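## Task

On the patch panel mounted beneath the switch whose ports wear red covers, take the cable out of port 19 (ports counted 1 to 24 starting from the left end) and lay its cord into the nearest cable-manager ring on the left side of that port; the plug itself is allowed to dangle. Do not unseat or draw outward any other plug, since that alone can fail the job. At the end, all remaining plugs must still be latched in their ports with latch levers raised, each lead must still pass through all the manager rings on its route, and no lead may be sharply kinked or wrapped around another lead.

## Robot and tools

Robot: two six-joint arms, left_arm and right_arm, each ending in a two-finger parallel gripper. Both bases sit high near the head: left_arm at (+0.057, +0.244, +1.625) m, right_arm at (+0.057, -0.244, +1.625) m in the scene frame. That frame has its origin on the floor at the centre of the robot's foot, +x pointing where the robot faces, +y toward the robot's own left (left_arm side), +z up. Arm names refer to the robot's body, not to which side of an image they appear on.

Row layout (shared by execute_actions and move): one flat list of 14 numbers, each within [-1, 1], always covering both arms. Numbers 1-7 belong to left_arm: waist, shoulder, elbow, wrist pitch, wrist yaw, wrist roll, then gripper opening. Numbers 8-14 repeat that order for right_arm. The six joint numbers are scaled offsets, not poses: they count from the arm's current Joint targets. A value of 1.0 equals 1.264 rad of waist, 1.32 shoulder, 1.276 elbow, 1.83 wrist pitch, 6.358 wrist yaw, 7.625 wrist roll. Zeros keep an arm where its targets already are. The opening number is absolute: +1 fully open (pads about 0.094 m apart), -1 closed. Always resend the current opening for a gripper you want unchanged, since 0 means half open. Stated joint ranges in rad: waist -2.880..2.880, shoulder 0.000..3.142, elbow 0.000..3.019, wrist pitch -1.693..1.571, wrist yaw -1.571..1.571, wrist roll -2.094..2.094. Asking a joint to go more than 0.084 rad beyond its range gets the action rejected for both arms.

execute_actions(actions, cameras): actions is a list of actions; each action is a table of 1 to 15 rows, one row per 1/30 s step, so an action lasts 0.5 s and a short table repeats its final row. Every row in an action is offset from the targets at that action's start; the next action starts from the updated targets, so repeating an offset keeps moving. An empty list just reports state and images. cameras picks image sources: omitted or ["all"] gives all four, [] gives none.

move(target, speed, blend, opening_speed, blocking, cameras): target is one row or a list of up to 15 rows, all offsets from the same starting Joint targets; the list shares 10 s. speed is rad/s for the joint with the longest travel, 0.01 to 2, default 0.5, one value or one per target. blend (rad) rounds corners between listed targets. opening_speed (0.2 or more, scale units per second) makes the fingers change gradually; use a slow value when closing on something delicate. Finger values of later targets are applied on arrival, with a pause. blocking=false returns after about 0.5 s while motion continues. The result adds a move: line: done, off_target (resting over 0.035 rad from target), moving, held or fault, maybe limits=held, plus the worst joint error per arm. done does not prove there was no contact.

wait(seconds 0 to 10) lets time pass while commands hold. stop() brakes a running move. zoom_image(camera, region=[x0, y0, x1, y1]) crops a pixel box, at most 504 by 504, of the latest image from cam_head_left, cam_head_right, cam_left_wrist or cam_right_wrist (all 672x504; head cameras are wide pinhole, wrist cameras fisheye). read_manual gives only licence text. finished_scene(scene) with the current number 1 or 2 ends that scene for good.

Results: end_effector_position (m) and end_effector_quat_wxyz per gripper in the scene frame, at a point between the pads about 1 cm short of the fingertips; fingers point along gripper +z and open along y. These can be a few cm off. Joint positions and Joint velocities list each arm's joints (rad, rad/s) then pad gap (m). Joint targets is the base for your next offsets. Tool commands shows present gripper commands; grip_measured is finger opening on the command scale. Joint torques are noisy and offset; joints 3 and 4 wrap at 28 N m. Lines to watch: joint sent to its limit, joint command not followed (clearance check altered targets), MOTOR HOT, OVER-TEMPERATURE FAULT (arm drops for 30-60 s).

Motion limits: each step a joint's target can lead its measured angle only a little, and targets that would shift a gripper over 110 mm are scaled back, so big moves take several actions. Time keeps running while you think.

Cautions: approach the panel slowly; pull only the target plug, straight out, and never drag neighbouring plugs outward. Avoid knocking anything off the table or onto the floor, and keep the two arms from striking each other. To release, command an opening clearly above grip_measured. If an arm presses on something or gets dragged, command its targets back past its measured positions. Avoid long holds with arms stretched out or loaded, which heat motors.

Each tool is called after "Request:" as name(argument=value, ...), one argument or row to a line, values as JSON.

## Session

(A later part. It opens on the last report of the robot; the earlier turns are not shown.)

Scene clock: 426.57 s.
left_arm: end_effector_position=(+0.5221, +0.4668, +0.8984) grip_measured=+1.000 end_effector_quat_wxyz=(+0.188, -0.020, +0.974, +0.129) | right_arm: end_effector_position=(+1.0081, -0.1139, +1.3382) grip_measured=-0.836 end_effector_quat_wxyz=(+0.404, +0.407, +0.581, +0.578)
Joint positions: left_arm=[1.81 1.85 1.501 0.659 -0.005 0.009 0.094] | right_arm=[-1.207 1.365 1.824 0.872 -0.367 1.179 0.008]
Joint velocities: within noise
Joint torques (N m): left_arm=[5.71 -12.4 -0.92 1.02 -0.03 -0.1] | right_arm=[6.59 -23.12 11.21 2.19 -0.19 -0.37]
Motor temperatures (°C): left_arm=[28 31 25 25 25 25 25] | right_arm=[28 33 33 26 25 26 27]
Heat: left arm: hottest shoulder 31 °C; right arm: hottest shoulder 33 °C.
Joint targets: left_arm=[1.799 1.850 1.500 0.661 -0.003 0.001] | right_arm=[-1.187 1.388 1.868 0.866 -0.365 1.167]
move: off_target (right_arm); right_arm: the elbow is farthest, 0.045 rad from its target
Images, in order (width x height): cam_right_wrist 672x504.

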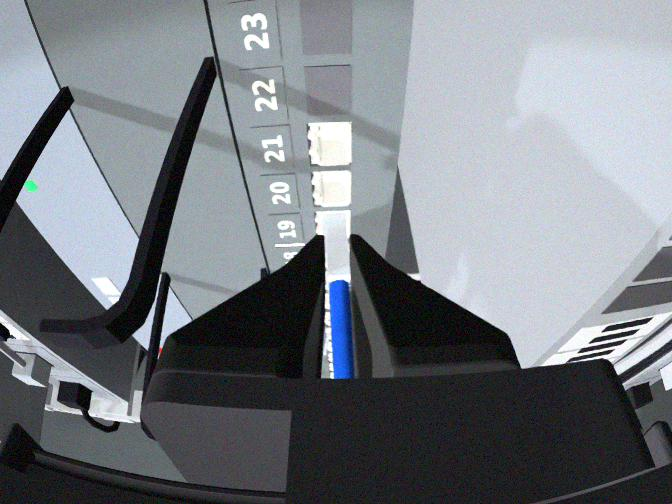

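Request:
move(
  target=[0,0,0,0,0,0,1,0,0,0,0,0,0,-0.95],
  opening_speed=0.25,
  cameras=[],
)

Request:
move(
  target=[0,0,0,0,0,0,1,-0.0069,-0.0411,-0.1281,0.0614,-0.0003,0.0012,-0.95],
  speed=0.12,
)

Request:
zoom_image(
  camera="cam_right_wrist",
  region=[240, 100, 440, 300],
)

Scene clock: 444.03 s.
left_arm: end_effector_position=(+0.5221, +0.4668, +0.8984) grip_measured=+1.000 end_effector_quat_wxyz=(+0.188, -0.020, +0.974, +0.129) | right_arm: end_effector_position=(+1.0081, -0.1139, +1.3382) grip_measured=-0.887 end_effector_quat_wxyz=(+0.405, +0.405, +0.582, +0.577)
Joint positions: left_arm=[1.81 1.85 1.501 0.659 -0.005 0.009 0.094] | right_arm=[-1.207 1.365 1.824 0.872 -0.367 1.174 0.005]
Joint velocities: within noise
Joint torques (N m): left_arm=[6.07 -12.04 -0.85 0.95 -0.04 -0.12] | right_arm=[6.42 -22.89 11.14 2.17 -0.19 -0.31]
Motor temperatures (°C): left_arm=[28 31 25 25 25 25 25] | right_arm=[28 34 34 26 25 26 27]
Heat: left arm: hottest shoulder 31 °C; right arm: hottest shoulder 34 °C.
Joint targets: left_arm=[1.799 1.850 1.500 0.661 -0.003 0.001] | right_arm=[-1.187 1.388 1.868 0.866 -0.365 1.167]
move: off_target (right_arm); right_arm: the elbow is farthest, 0.044 rad from its target
No camera images: "cameras" was empty.

Scene clock: 445.90 s.
left_arm: end_effector_position=(+0.5221, +0.4668, +0.8984) grip_measured=+1.000 end_effector_quat_wxyz=(+0.188, -0.020, +0.974, +0.129) | right_arm: end_effector_position=(+0.9713, -0.1038, +1.3161) grip_measured=-0.888 end_effector_quat_wxyz=(+0.398, +0.410, +0.587, +0.574)
Joint positions: left_arm=[1.81 1.85 1.501 0.659 -0.005 0.009 0.094] | right_arm=[-1.206 1.363 1.714 0.96 -0.364 1.174 0.005]
Joint velocities: within noise
Joint torques (N m): left_arm=[5.83 -12.28 -0.95 1.13 -0.04 -0.1] | right_arm=[5.77 -26.7 5.26 3.07 -0.39 -0.24]
Motor temperatures (°C): left_arm=[28 31 25 25 25 25 25] | right_arm=[28 34 34 26 25 26 28]
Heat: left arm: hottest shoulder 31 °C; right arm: hottest shoulder 34 °C.
Joint targets: left_arm=[1.799 1.850 1.500 0.661 -0.003 0.001] | right_arm=[-1.196 1.334 1.705 0.978 -0.367 1.176]
move: done

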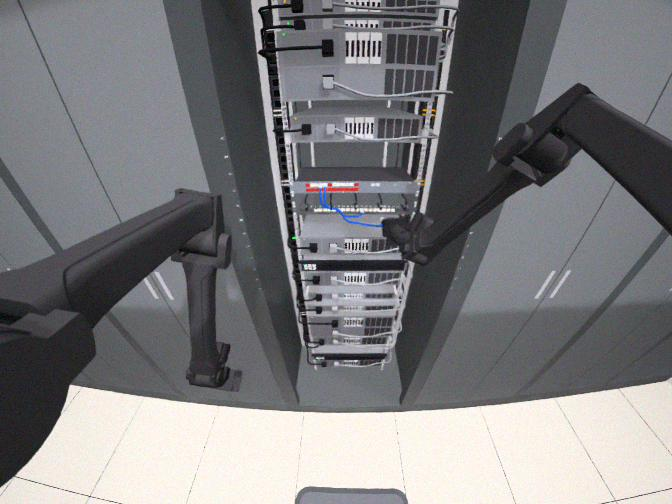

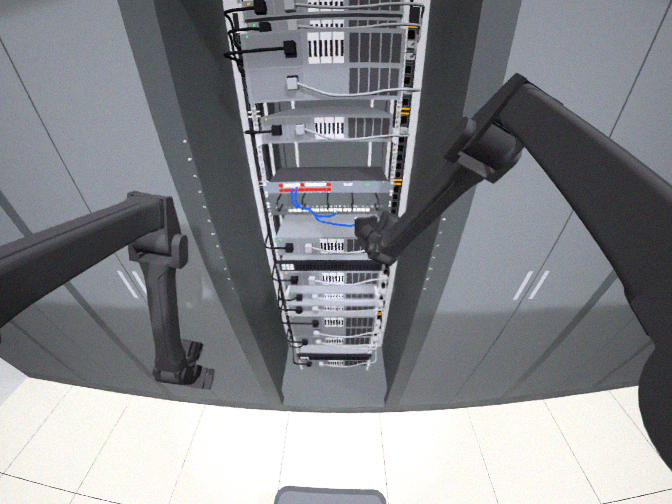

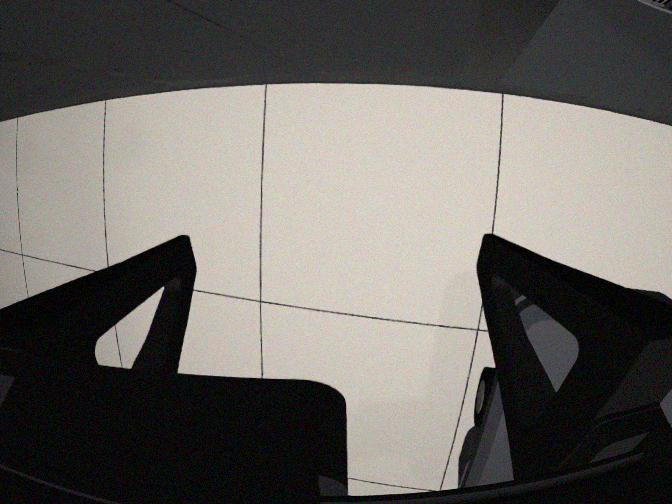

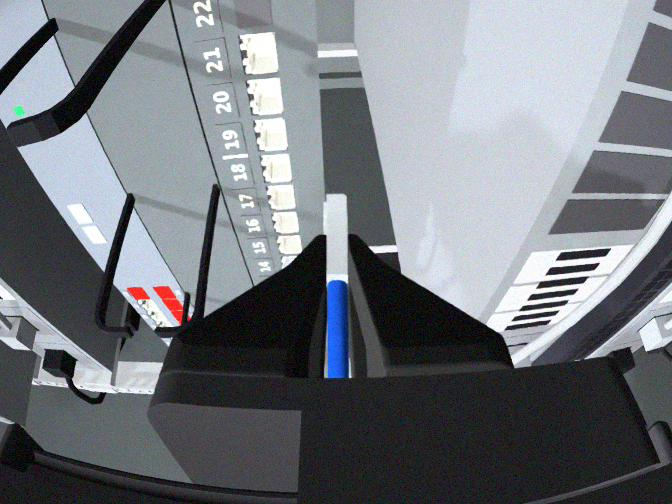

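Scaled by 2.520 from the camera's 672x504 image, which has a finer 960x720 frame.

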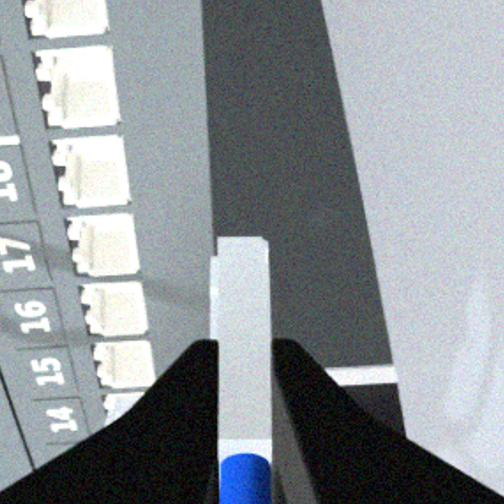

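Request:
move(
  target=[
    [0,0,0,0,0,0,1,-0.0316,-0.128,-0.3425,0.1639,-0.0011,0.0038,-0.95],
    [0,0,0,0,0,0,1,0.0403,-0.1432,-0.2516,0.0918,0.0017,-0.0067,-0.95],
  ],
  speed=0.2,
)

Request:
zoom_image(
  camera="cam_head_left",
  region=[270, 160, 450, 280],
)

Request:
zoom_image(
  camera="cam_head_right",
  region=[240, 160, 420, 280],
)

Scene clock: 531.83 s.
left_arm: end_effector_position=(+0.5221, +0.4668, +0.8984) grip_measured=+1.000 end_effector_quat_wxyz=(+0.188, -0.020, +0.974, +0.129) | right_arm: end_effector_position=(+0.8983, -0.1092, +1.3799) grip_measured=-0.888 end_effector_quat_wxyz=(+0.412, +0.403, +0.574, +0.582)
Joint positions: left_arm=[1.81 1.85 1.501 0.659 -0.005 0.009 0.094] | right_arm=[-1.164 1.166 1.355 1.153 -0.359 1.139 0.005]
Joint velocities: within noise
Joint torques (N m): left_arm=[5.89 -12.1 -0.94 0.99 -0.06 -0.11] | right_arm=[5.71 -23.12 7.17 2.26 -0.17 -0.36]
Motor temperatures (°C): left_arm=[28 31 25 25 25 25 25] | right_arm=[28 36 29 26 26 26 30]
Heat: left arm: hottest shoulder 31 °C; right arm: hottest shoulder 36 °C.
Joint targets: left_arm=[1.799 1.850 1.500 0.661 -0.003 0.001] | right_arm=[-1.145 1.145 1.384 1.146 -0.356 1.125]
move: done

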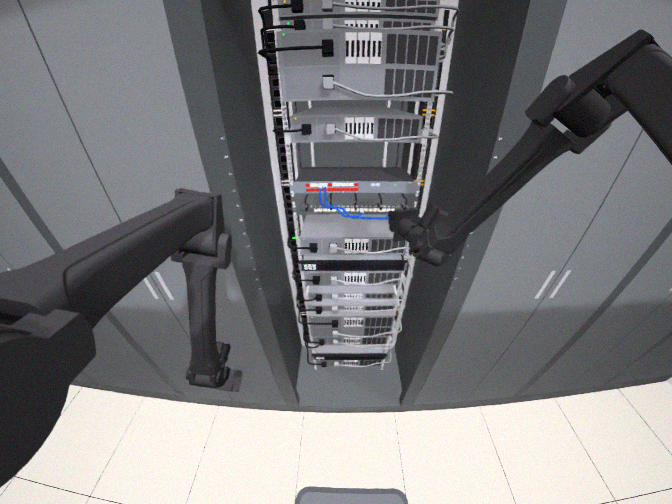

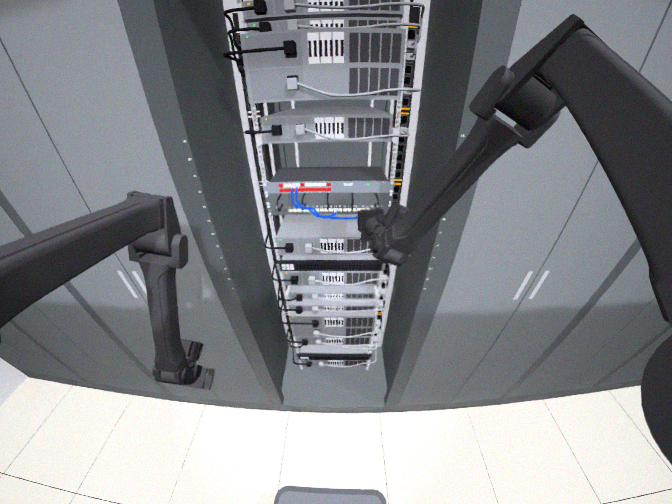

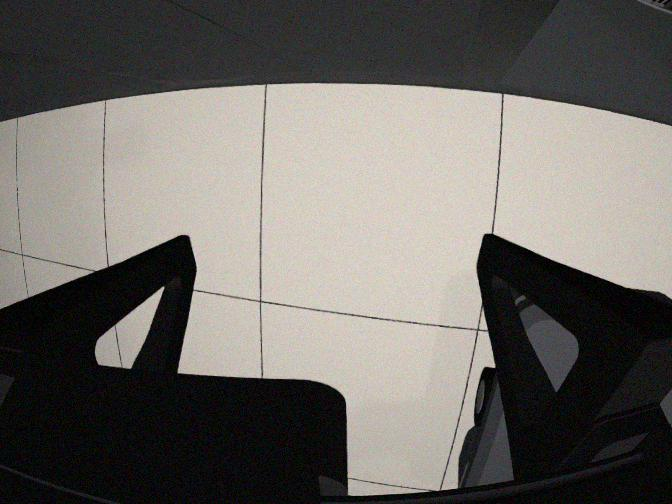

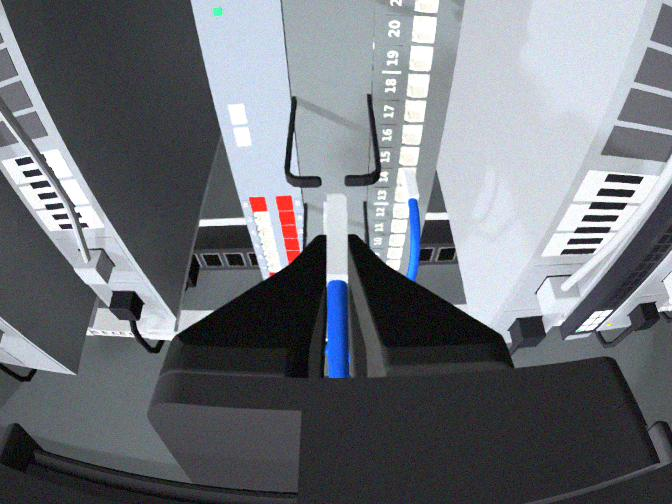

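Scaled by 2.800 from the camera's 672x504 image, which has a finer 960x720 frame.

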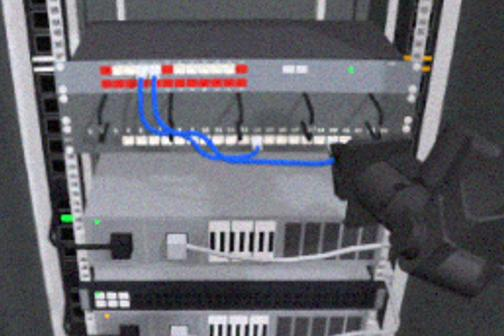

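Scaled by 2.800 from the camera's 672x504 image, which has a finer 960x720 frame.

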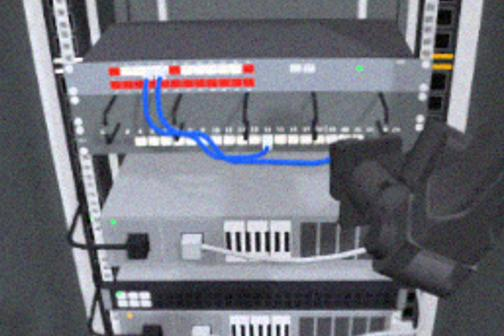

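Request:
move(
  target=[-0.6202,-0.4996,-0.2914,0.3397,0.0618,-0.1271,-0.3,0,0,0,0,0,0,-0.95],
  speed=0.6,
)

Scene clock: 544.93 s.
left_arm: end_effector_position=(+0.8015, +0.0321, +1.3667) grip_measured=-0.297 end_effector_quat_wxyz=(+0.379, -0.378, +0.603, -0.591) | right_arm: end_effector_position=(+0.8983, -0.1092, +1.3797) grip_measured=-0.888 end_effector_quat_wxyz=(+0.412, +0.403, +0.574, +0.582)
Joint positions: left_arm=[1.024 1.192 1.133 1.268 0.388 -0.959 0.033] | right_arm=[-1.164 1.166 1.355 1.152 -0.359 1.138 0.005]
Joint velocities: within noise
Joint torques (N m): left_arm=[-4.48 -14.21 1.91 2.14 0.52 0.04] | right_arm=[5.77 -23.12 7.19 2.18 -0.17 -0.37]
Motor temperatures (°C): left_arm=[28 31 25 25 25 25 25] | right_arm=[28 36 29 26 25 26 30]
Heat: left arm: hottest shoulder 31 °C; right arm: hottest shoulder 36 °C.
Joint targets: left_arm=[1.015 1.191 1.128 1.283 0.390 -0.968] | right_arm=[-1.145 1.145 1.384 1.146 -0.356 1.125]
move: done

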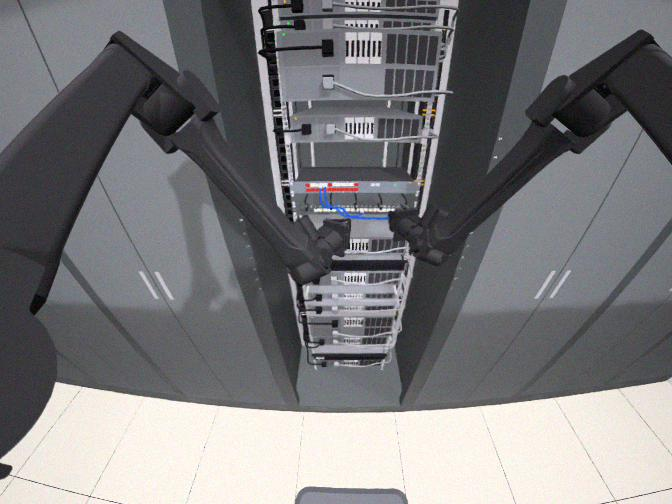

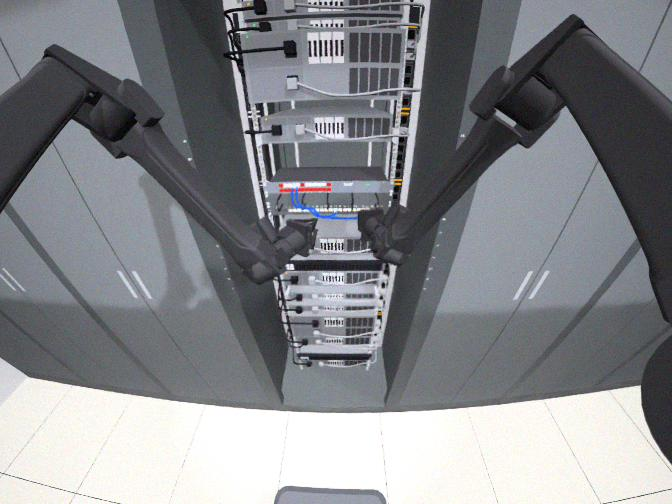

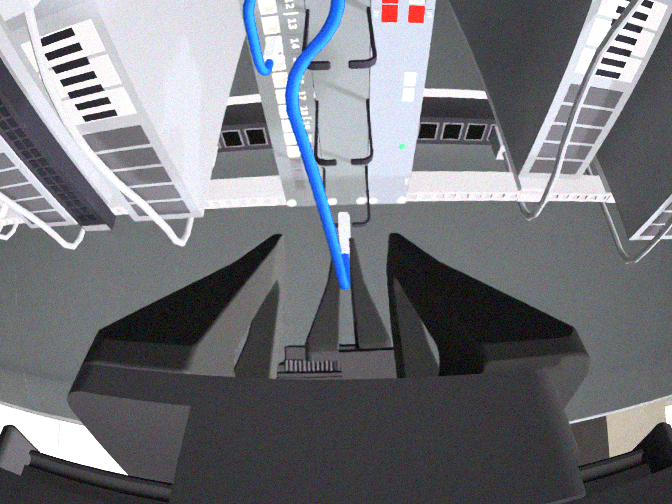

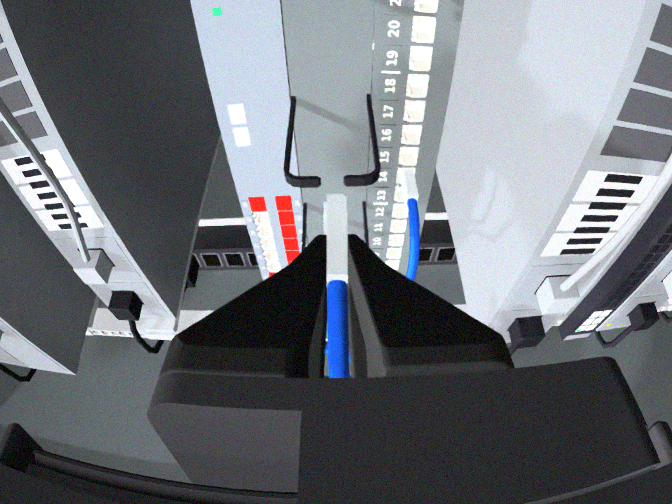

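Request:
zoom_image(
  camera="cam_left_wrist",
  region=[240, 0, 400, 160],
)

Request:
zoom_image(
  camera="cam_left_wrist",
  region=[260, 140, 420, 300],
)

Scaled by 3.150 from the camera's 672x504 image, which has a finer 960x720 frame.

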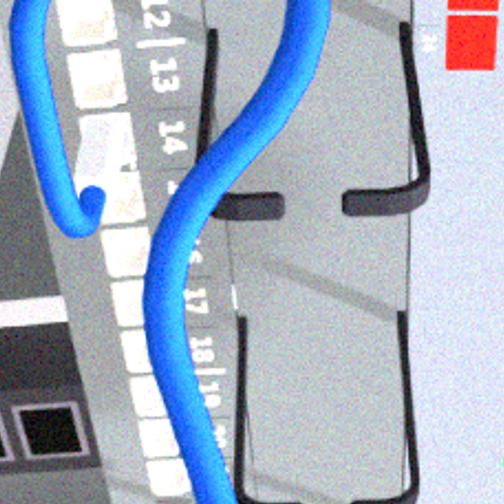

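Scaled by 3.150 from the camera's 672x504 image, which has a finer 960x720 frame.

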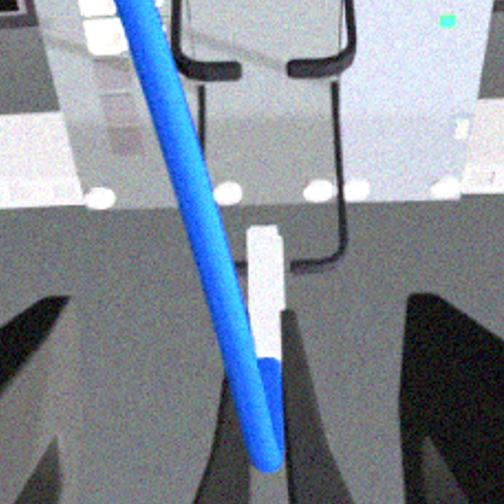

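Request:
move(
  target=[-0.1309,0.1236,0.054,0.0872,-0.0297,0.0173,-0.1,0,0,0,0,0,0,-0.95],
  speed=0.25,
)

Request:
zoom_image(
  camera="cam_left_wrist",
  region=[240, 100, 440, 300],
)

Scene clock: 587.37 s.
left_arm: end_effector_position=(+0.7895, -0.0207, +1.3605) grip_measured=-0.103 end_effector_quat_wxyz=(+0.424, -0.431, +0.567, -0.560) | right_arm: end_effector_position=(+0.8983, -0.1092, +1.3797) grip_measured=-0.888 end_effector_quat_wxyz=(+0.412, +0.402, +0.574, +0.582)
Joint positions: left_arm=[0.863 1.342 1.185 1.427 0.204 -0.846 0.042] | right_arm=[-1.164 1.166 1.355 1.152 -0.359 1.138 0.005]
Joint velocities: within noise
Joint torques (N m): left_arm=[-7.71 -11.81 2.36 1.94 0.39 0.18] | right_arm=[5.83 -23.12 7.1 2.15 -0.17 -0.37]
Motor temperatures (°C): left_arm=[28 32 25 25 25 25 25] | right_arm=[28 35 30 26 25 26 31]
Heat: left arm: hottest shoulder 32 °C; right arm: hottest shoulder 35 °C.
Joint targets: left_arm=[0.849 1.354 1.197 1.442 0.202 -0.837] | right_arm=[-1.145 1.145 1.384 1.146 -0.356 1.125]
move: done

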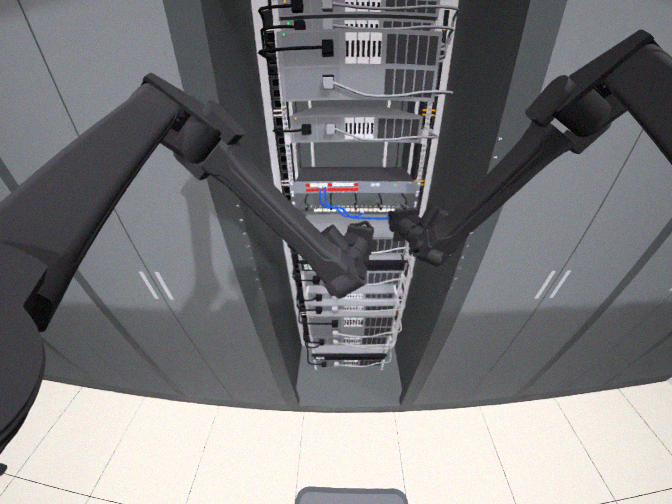

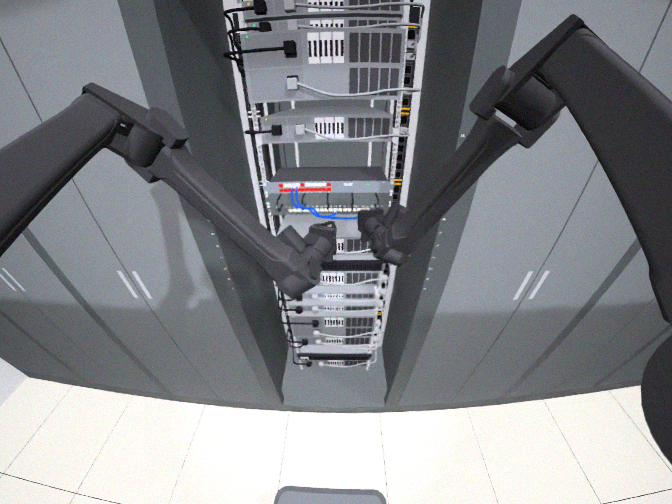

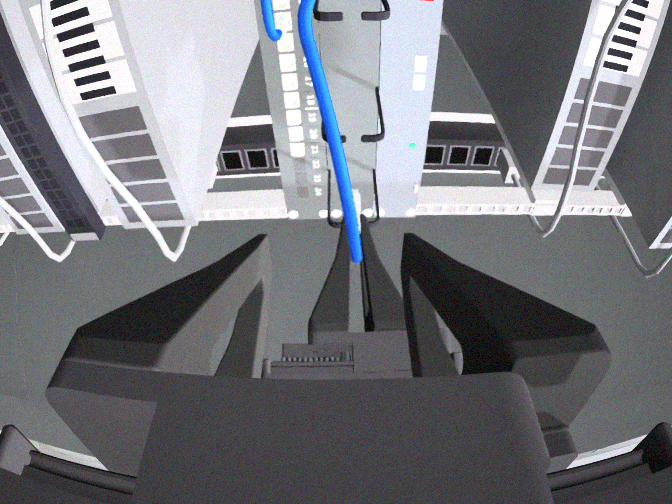

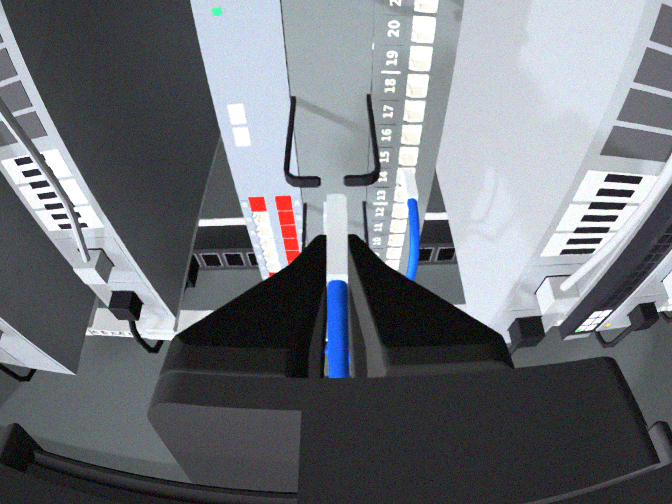

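Scaled by 2.520 from the camera's 672x504 image, which has a finer 960x720 frame.

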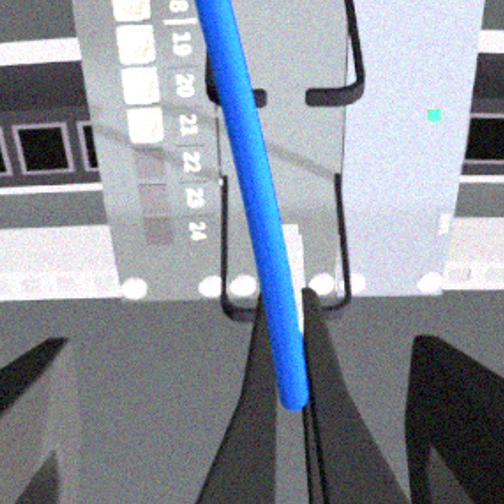

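Request:
move(
  target=[-0.0403,0.0417,0.1411,-0.0699,-0.002,0.0062,-0.3,0,0,0,0,0,0,-0.95],
  speed=0.15,
)

Request:
zoom_image(
  camera="cam_left_wrist",
  region=[240, 140, 440, 340],
)

Scene clock: 614.77 s.
left_arm: end_effector_position=(+0.8411, -0.0434, +1.3645) grip_measured=-0.297 end_effector_quat_wxyz=(+0.436, -0.430, +0.558, -0.560) | right_arm: end_effector_position=(+0.8983, -0.1092, +1.3797) grip_measured=-0.888 end_effector_quat_wxyz=(+0.412, +0.402, +0.574, +0.582)
Joint positions: left_arm=[0.815 1.392 1.36 1.322 0.191 -0.798 0.033] | right_arm=[-1.164 1.166 1.355 1.152 -0.359 1.138 0.005]
Joint velocities: within noise
Joint torques (N m): left_arm=[-9.23 -11.28 3.48 1.03 0.41 0.15] | right_arm=[5.89 -22.95 7.13 2.15 -0.18 -0.37]
Motor temperatures (°C): left_arm=[28 31 25 25 25 25 25] | right_arm=[28 35 30 26 25 26 31]
Heat: left arm: hottest shoulder 31 °C; right arm: hottest shoulder 35 °C.
Joint targets: left_arm=[0.798 1.409 1.377 1.314 0.189 -0.789] | right_arm=[-1.145 1.145 1.384 1.146 -0.356 1.125]
move: done

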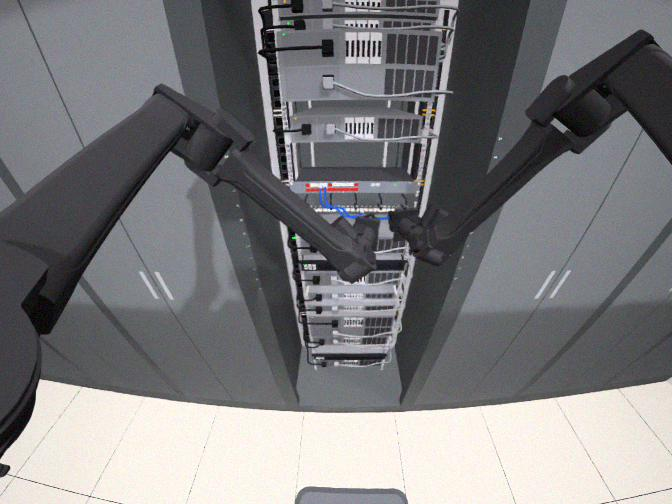

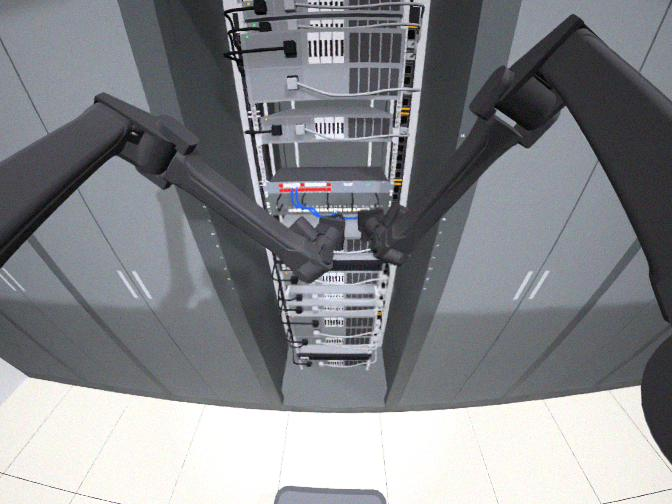

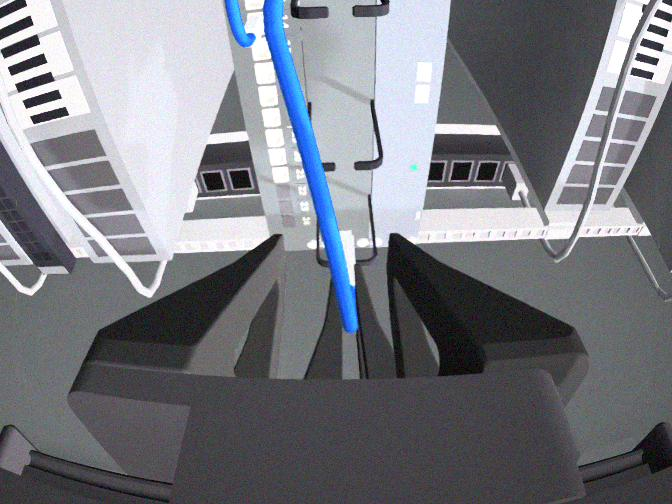

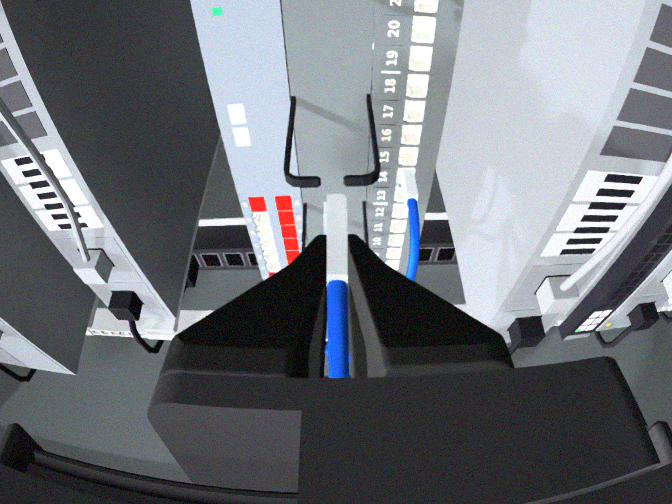

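Scaled by 2.520 from the camera's 672x504 image, which has a finer 960x720 frame.

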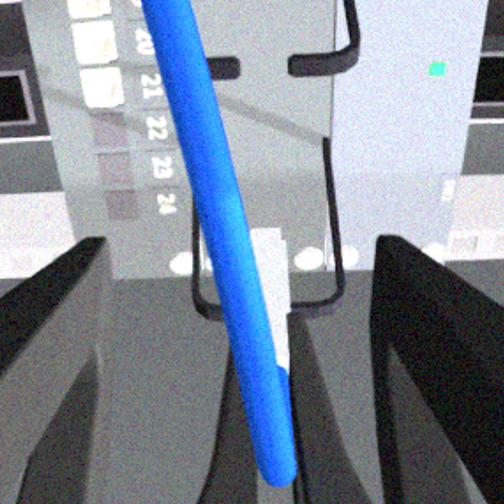

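Request:
move(
  target=[0,0,0,0,0,0,-0.94,0,0,0,0,0,0,-0.95],
  opening_speed=0.3,
  cameras=["cam_left_wrist"],
)

Request:
zoom_image(
  camera="cam_left_wrist",
  region=[240, 140, 440, 340],
)

Scene clock: 626.07 s.
left_arm: end_effector_position=(+0.8411, -0.0437, +1.3642) grip_measured=-0.936 end_effector_quat_wxyz=(+0.436, -0.429, +0.559, -0.560) | right_arm: end_effector_position=(+0.8983, -0.1092, +1.3797) grip_measured=-0.888 end_effector_quat_wxyz=(+0.412, +0.402, +0.574, +0.582)
Joint positions: left_arm=[0.815 1.393 1.361 1.322 0.191 -0.797 0.003] | right_arm=[-1.164 1.166 1.355 1.152 -0.359 1.138 0.005]
Joint velocities: within noise
Joint torques (N m): left_arm=[-9.17 -11.93 3.48 0.96 0.42 0.16] | right_arm=[5.83 -22.89 7.15 2.19 -0.17 -0.35]
Motor temperatures (°C): left_arm=[28 31 25 25 25 25 25] | right_arm=[28 35 30 26 25 26 31]
Heat: left arm: hottest shoulder 31 °C; right arm: hottest shoulder 35 °C.
Joint targets: left_arm=[0.798 1.409 1.377 1.314 0.189 -0.789] | right_arm=[-1.145 1.145 1.384 1.146 -0.356 1.125]
move: done
Images, in order (width x height): cam_left_wrist 672x504.

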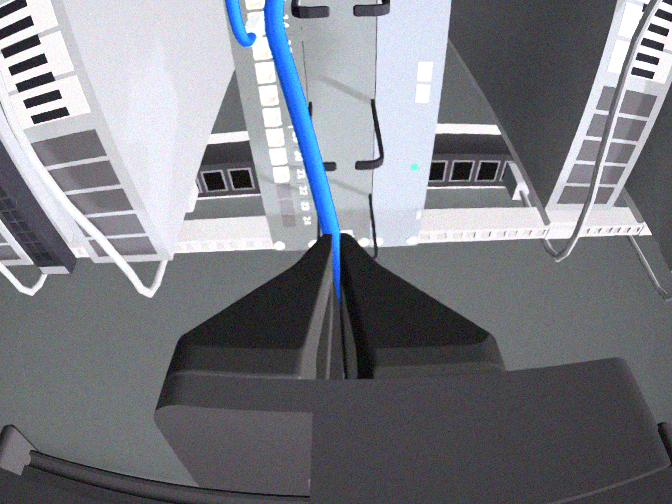

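Scaled by 2.520 from the camera's 672x504 image, which has a finer 960x720 frame.

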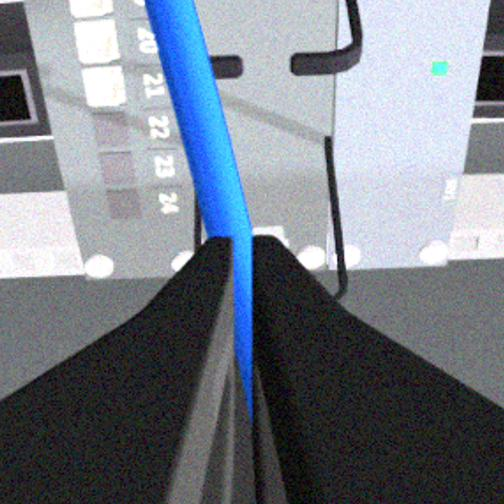

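Request:
move(
  target=[0,0,0,0,0,0,-0.97,0,0,0,0,0,0,-0.4],
  opening_speed=0.2,
)

Request:
zoom_image(
  camera="cam_right_wrist",
  region=[200, 140, 500, 400],
)

Scene clock: 634.53 s.
left_arm: end_effector_position=(+0.8411, -0.0437, +1.3642) grip_measured=-0.967 end_effector_quat_wxyz=(+0.436, -0.429, +0.559, -0.560) | right_arm: end_effector_position=(+0.8983, -0.1092, +1.3797) grip_measured=-0.403 end_effector_quat_wxyz=(+0.412, +0.402, +0.574, +0.582)
Joint positions: left_arm=[0.815 1.393 1.361 1.322 0.191 -0.797 0.002] | right_arm=[-1.164 1.166 1.355 1.152 -0.359 1.138 0.028]
Joint velocities: within noise
Joint torques (N m): left_arm=[-9 -11.63 3.47 1.03 0.4 0.18] | right_arm=[5.77 -22.95 7.15 2.18 -0.17 -0.36]
Motor temperatures (°C): left_arm=[28 31 25 25 25 25 25] | right_arm=[28 35 30 26 25 26 31]
Heat: left arm: hottest shoulder 31 °C; right arm: hottest shoulder 35 °C.
Joint targets: left_arm=[0.798 1.409 1.377 1.314 0.189 -0.789] | right_arm=[-1.145 1.145 1.384 1.146 -0.356 1.125]
move: done

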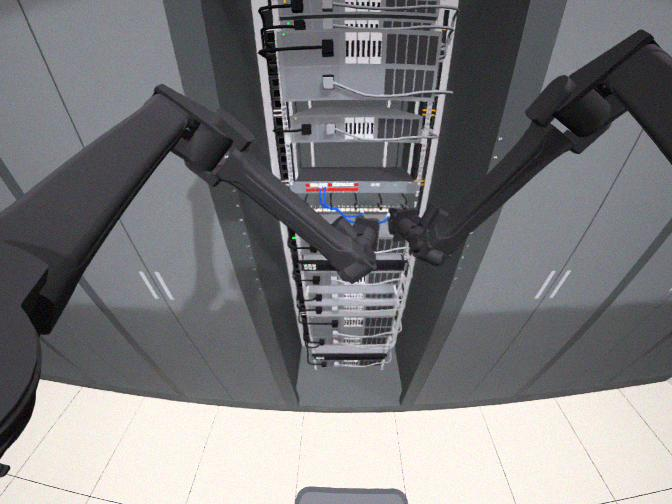

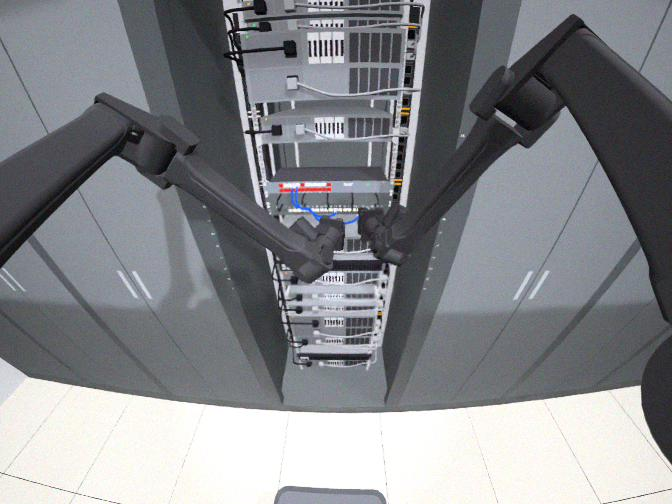

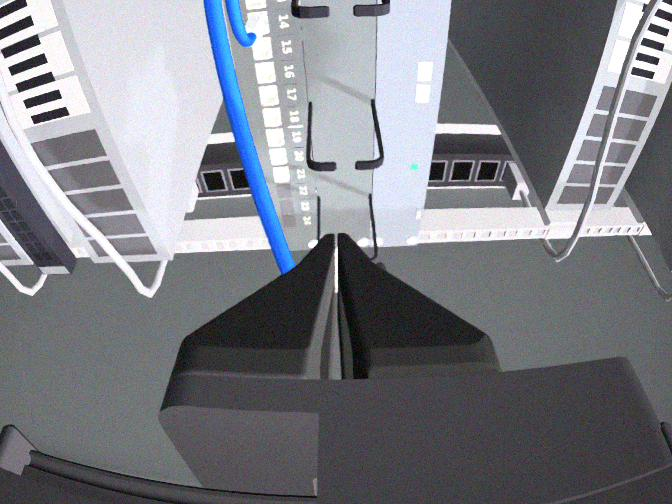

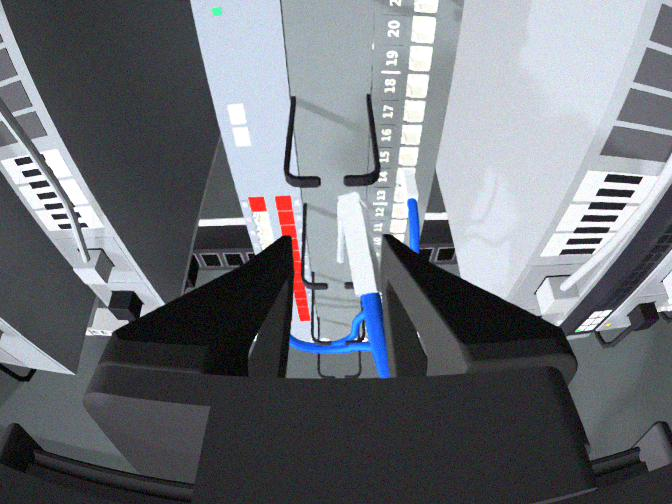

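Scaled by 1.680 from the camera's 672x504 image, which has a finer 960x720 frame.

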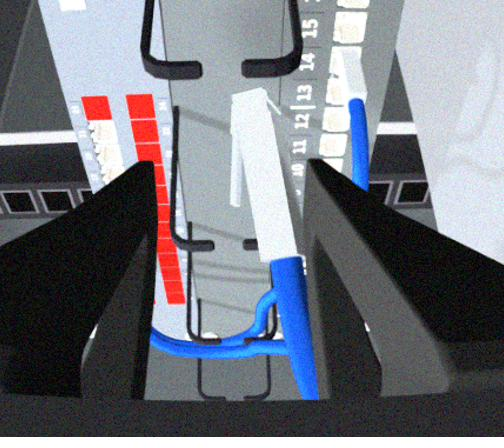

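Request:
move(
  target=[0,0,0,0,0,0,-0.97,0,0,0,0,0,0,-0.93],
  opening_speed=0.3,
)

Request:
zoom_image(
  camera="cam_right_wrist",
  region=[200, 140, 500, 400],
)

Request:
zoom_image(
  camera="cam_head_right",
  region=[240, 160, 420, 280],
)

Scene clock: 641.13 s.
left_arm: end_effector_position=(+0.8411, -0.0437, +1.3642) grip_measured=-0.967 end_effector_quat_wxyz=(+0.436, -0.429, +0.559, -0.560) | right_arm: end_effector_position=(+0.8983, -0.1092, +1.3797) grip_measured=-0.887 end_effector_quat_wxyz=(+0.412, +0.402, +0.574, +0.582)
Joint positions: left_arm=[0.815 1.393 1.361 1.322 0.191 -0.797 0.002] | right_arm=[-1.164 1.166 1.355 1.152 -0.359 1.138 0.005]
Joint velocities: within noise
Joint torques (N m): left_arm=[-9 -11.75 3.49 1.02 0.41 0.17] | right_arm=[5.83 -22.95 7.16 2.18 -0.18 -0.37]
Motor temperatures (°C): left_arm=[29 31 25 25 25 25 25] | right_arm=[28 35 30 26 25 26 30]
Heat: left arm: hottest shoulder 31 °C; right arm: hottest shoulder 35 °C.
Joint targets: left_arm=[0.798 1.409 1.377 1.314 0.189 -0.789] | right_arm=[-1.145 1.145 1.384 1.146 -0.356 1.125]
move: done

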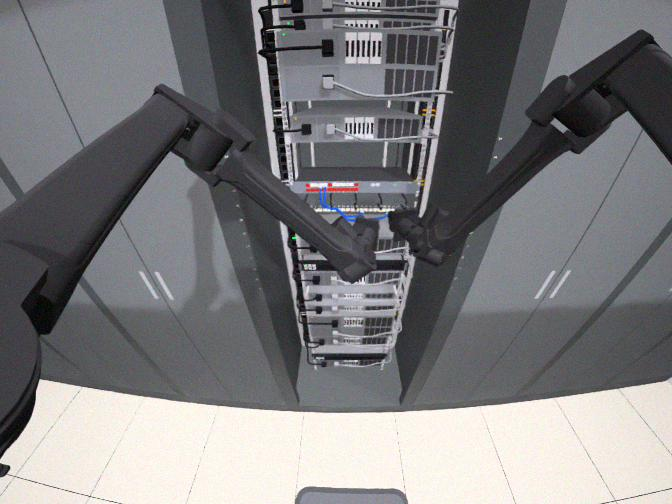

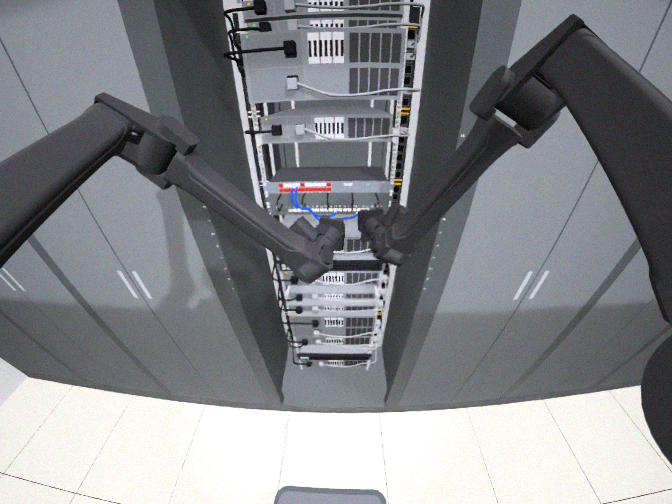

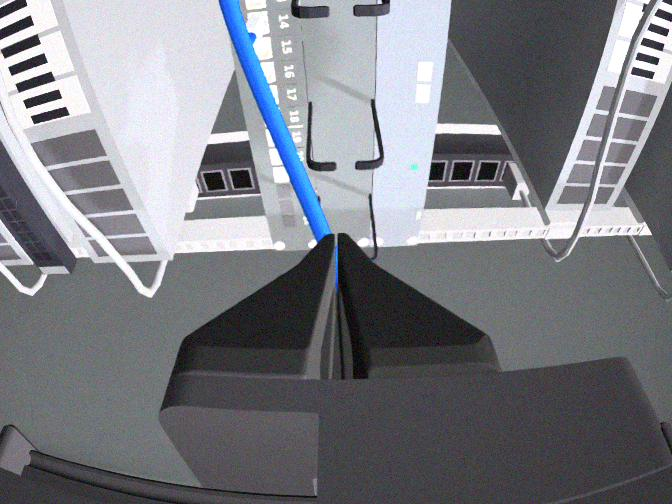

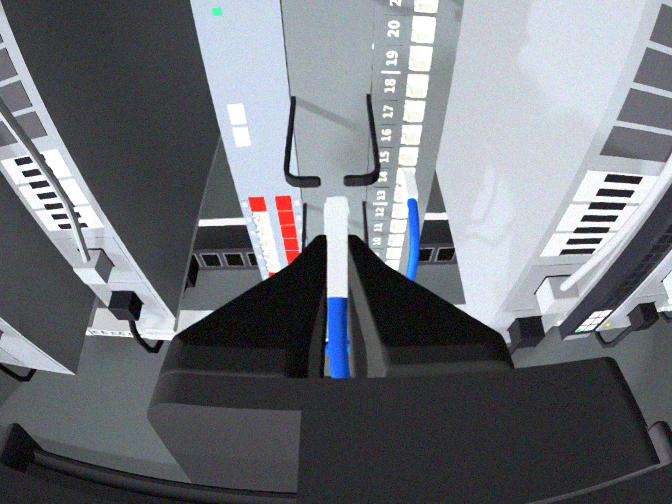

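Scaled by 1.680 from the camera's 672x504 image, which has a finer 960x720 frame.

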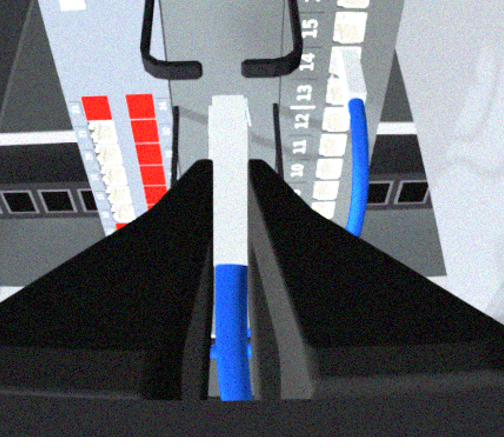

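Scaled by 2.800 from the camera's 672x504 image, which has a finer 960x720 frame.

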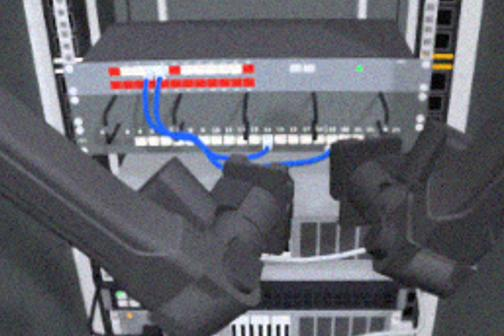

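Request:
move(
  target=[
    [0.024,-0.025,-0.085,0.042,0.0012,-0.0037,-0.97,0,0,0,0,0,0,-0.93],
    [0.024,-0.025,-0.085,0.042,0.0012,-0.0037,-0.1,0,0,0,0,0,0,-0.93],
  ],
  speed=0.2,
  cameras=["cam_left_wrist"],
)

Request:
zoom_image(
  camera="cam_left_wrist",
  region=[200, 60, 440, 300],
)

Scene clock: 647.80 s.
left_arm: end_effector_position=(+0.8072, -0.0491, +1.3594) grip_measured=-0.104 end_effector_quat_wxyz=(+0.420, -0.432, +0.565, -0.564) | right_arm: end_effector_position=(+0.8983, -0.1092, +1.3797) grip_measured=-0.888 end_effector_quat_wxyz=(+0.412, +0.402, +0.574, +0.582)
Joint positions: left_arm=[0.815 1.39 1.274 1.377 0.195 -0.809 0.042] | right_arm=[-1.164 1.166 1.355 1.152 -0.359 1.138 0.005]
Joint velocities: within noise
Joint torques (N m): left_arm=[-6.71 -13.45 1.28 1.81 0.56 0.02] | right_arm=[5.66 -22.89 7.13 2.19 -0.17 -0.37]
Motor temperatures (°C): left_arm=[29 31 25 25 25 25 25] | right_arm=[28 35 30 26 25 26 31]
Heat: left arm: hottest shoulder 31 °C; right arm: hottest shoulder 35 °C.
Joint targets: left_arm=[0.829 1.376 1.269 1.391 0.196 -0.817] | right_arm=[-1.145 1.145 1.384 1.146 -0.357 1.125]
move: done
Images, in order (width x height): cam_left_wrist 672x504.

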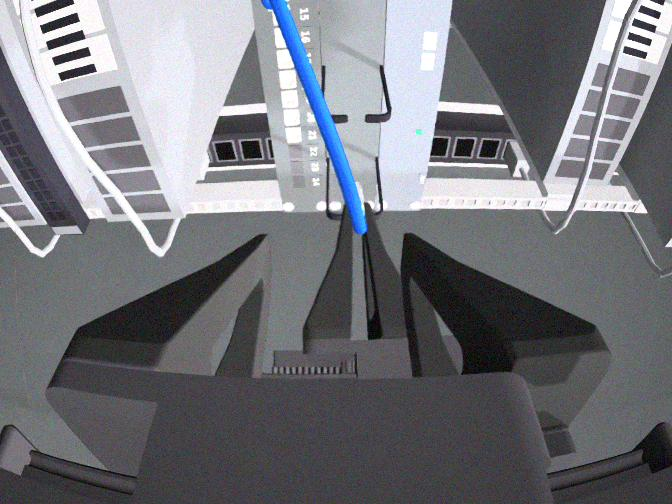

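Scaled by 2.100 from the camera's 672x504 image, which has a finer 960x720 frame.

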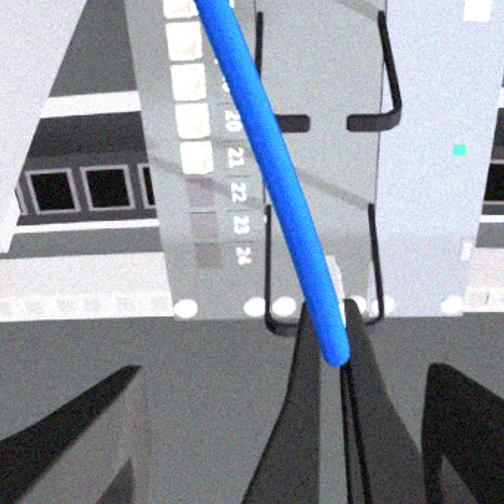

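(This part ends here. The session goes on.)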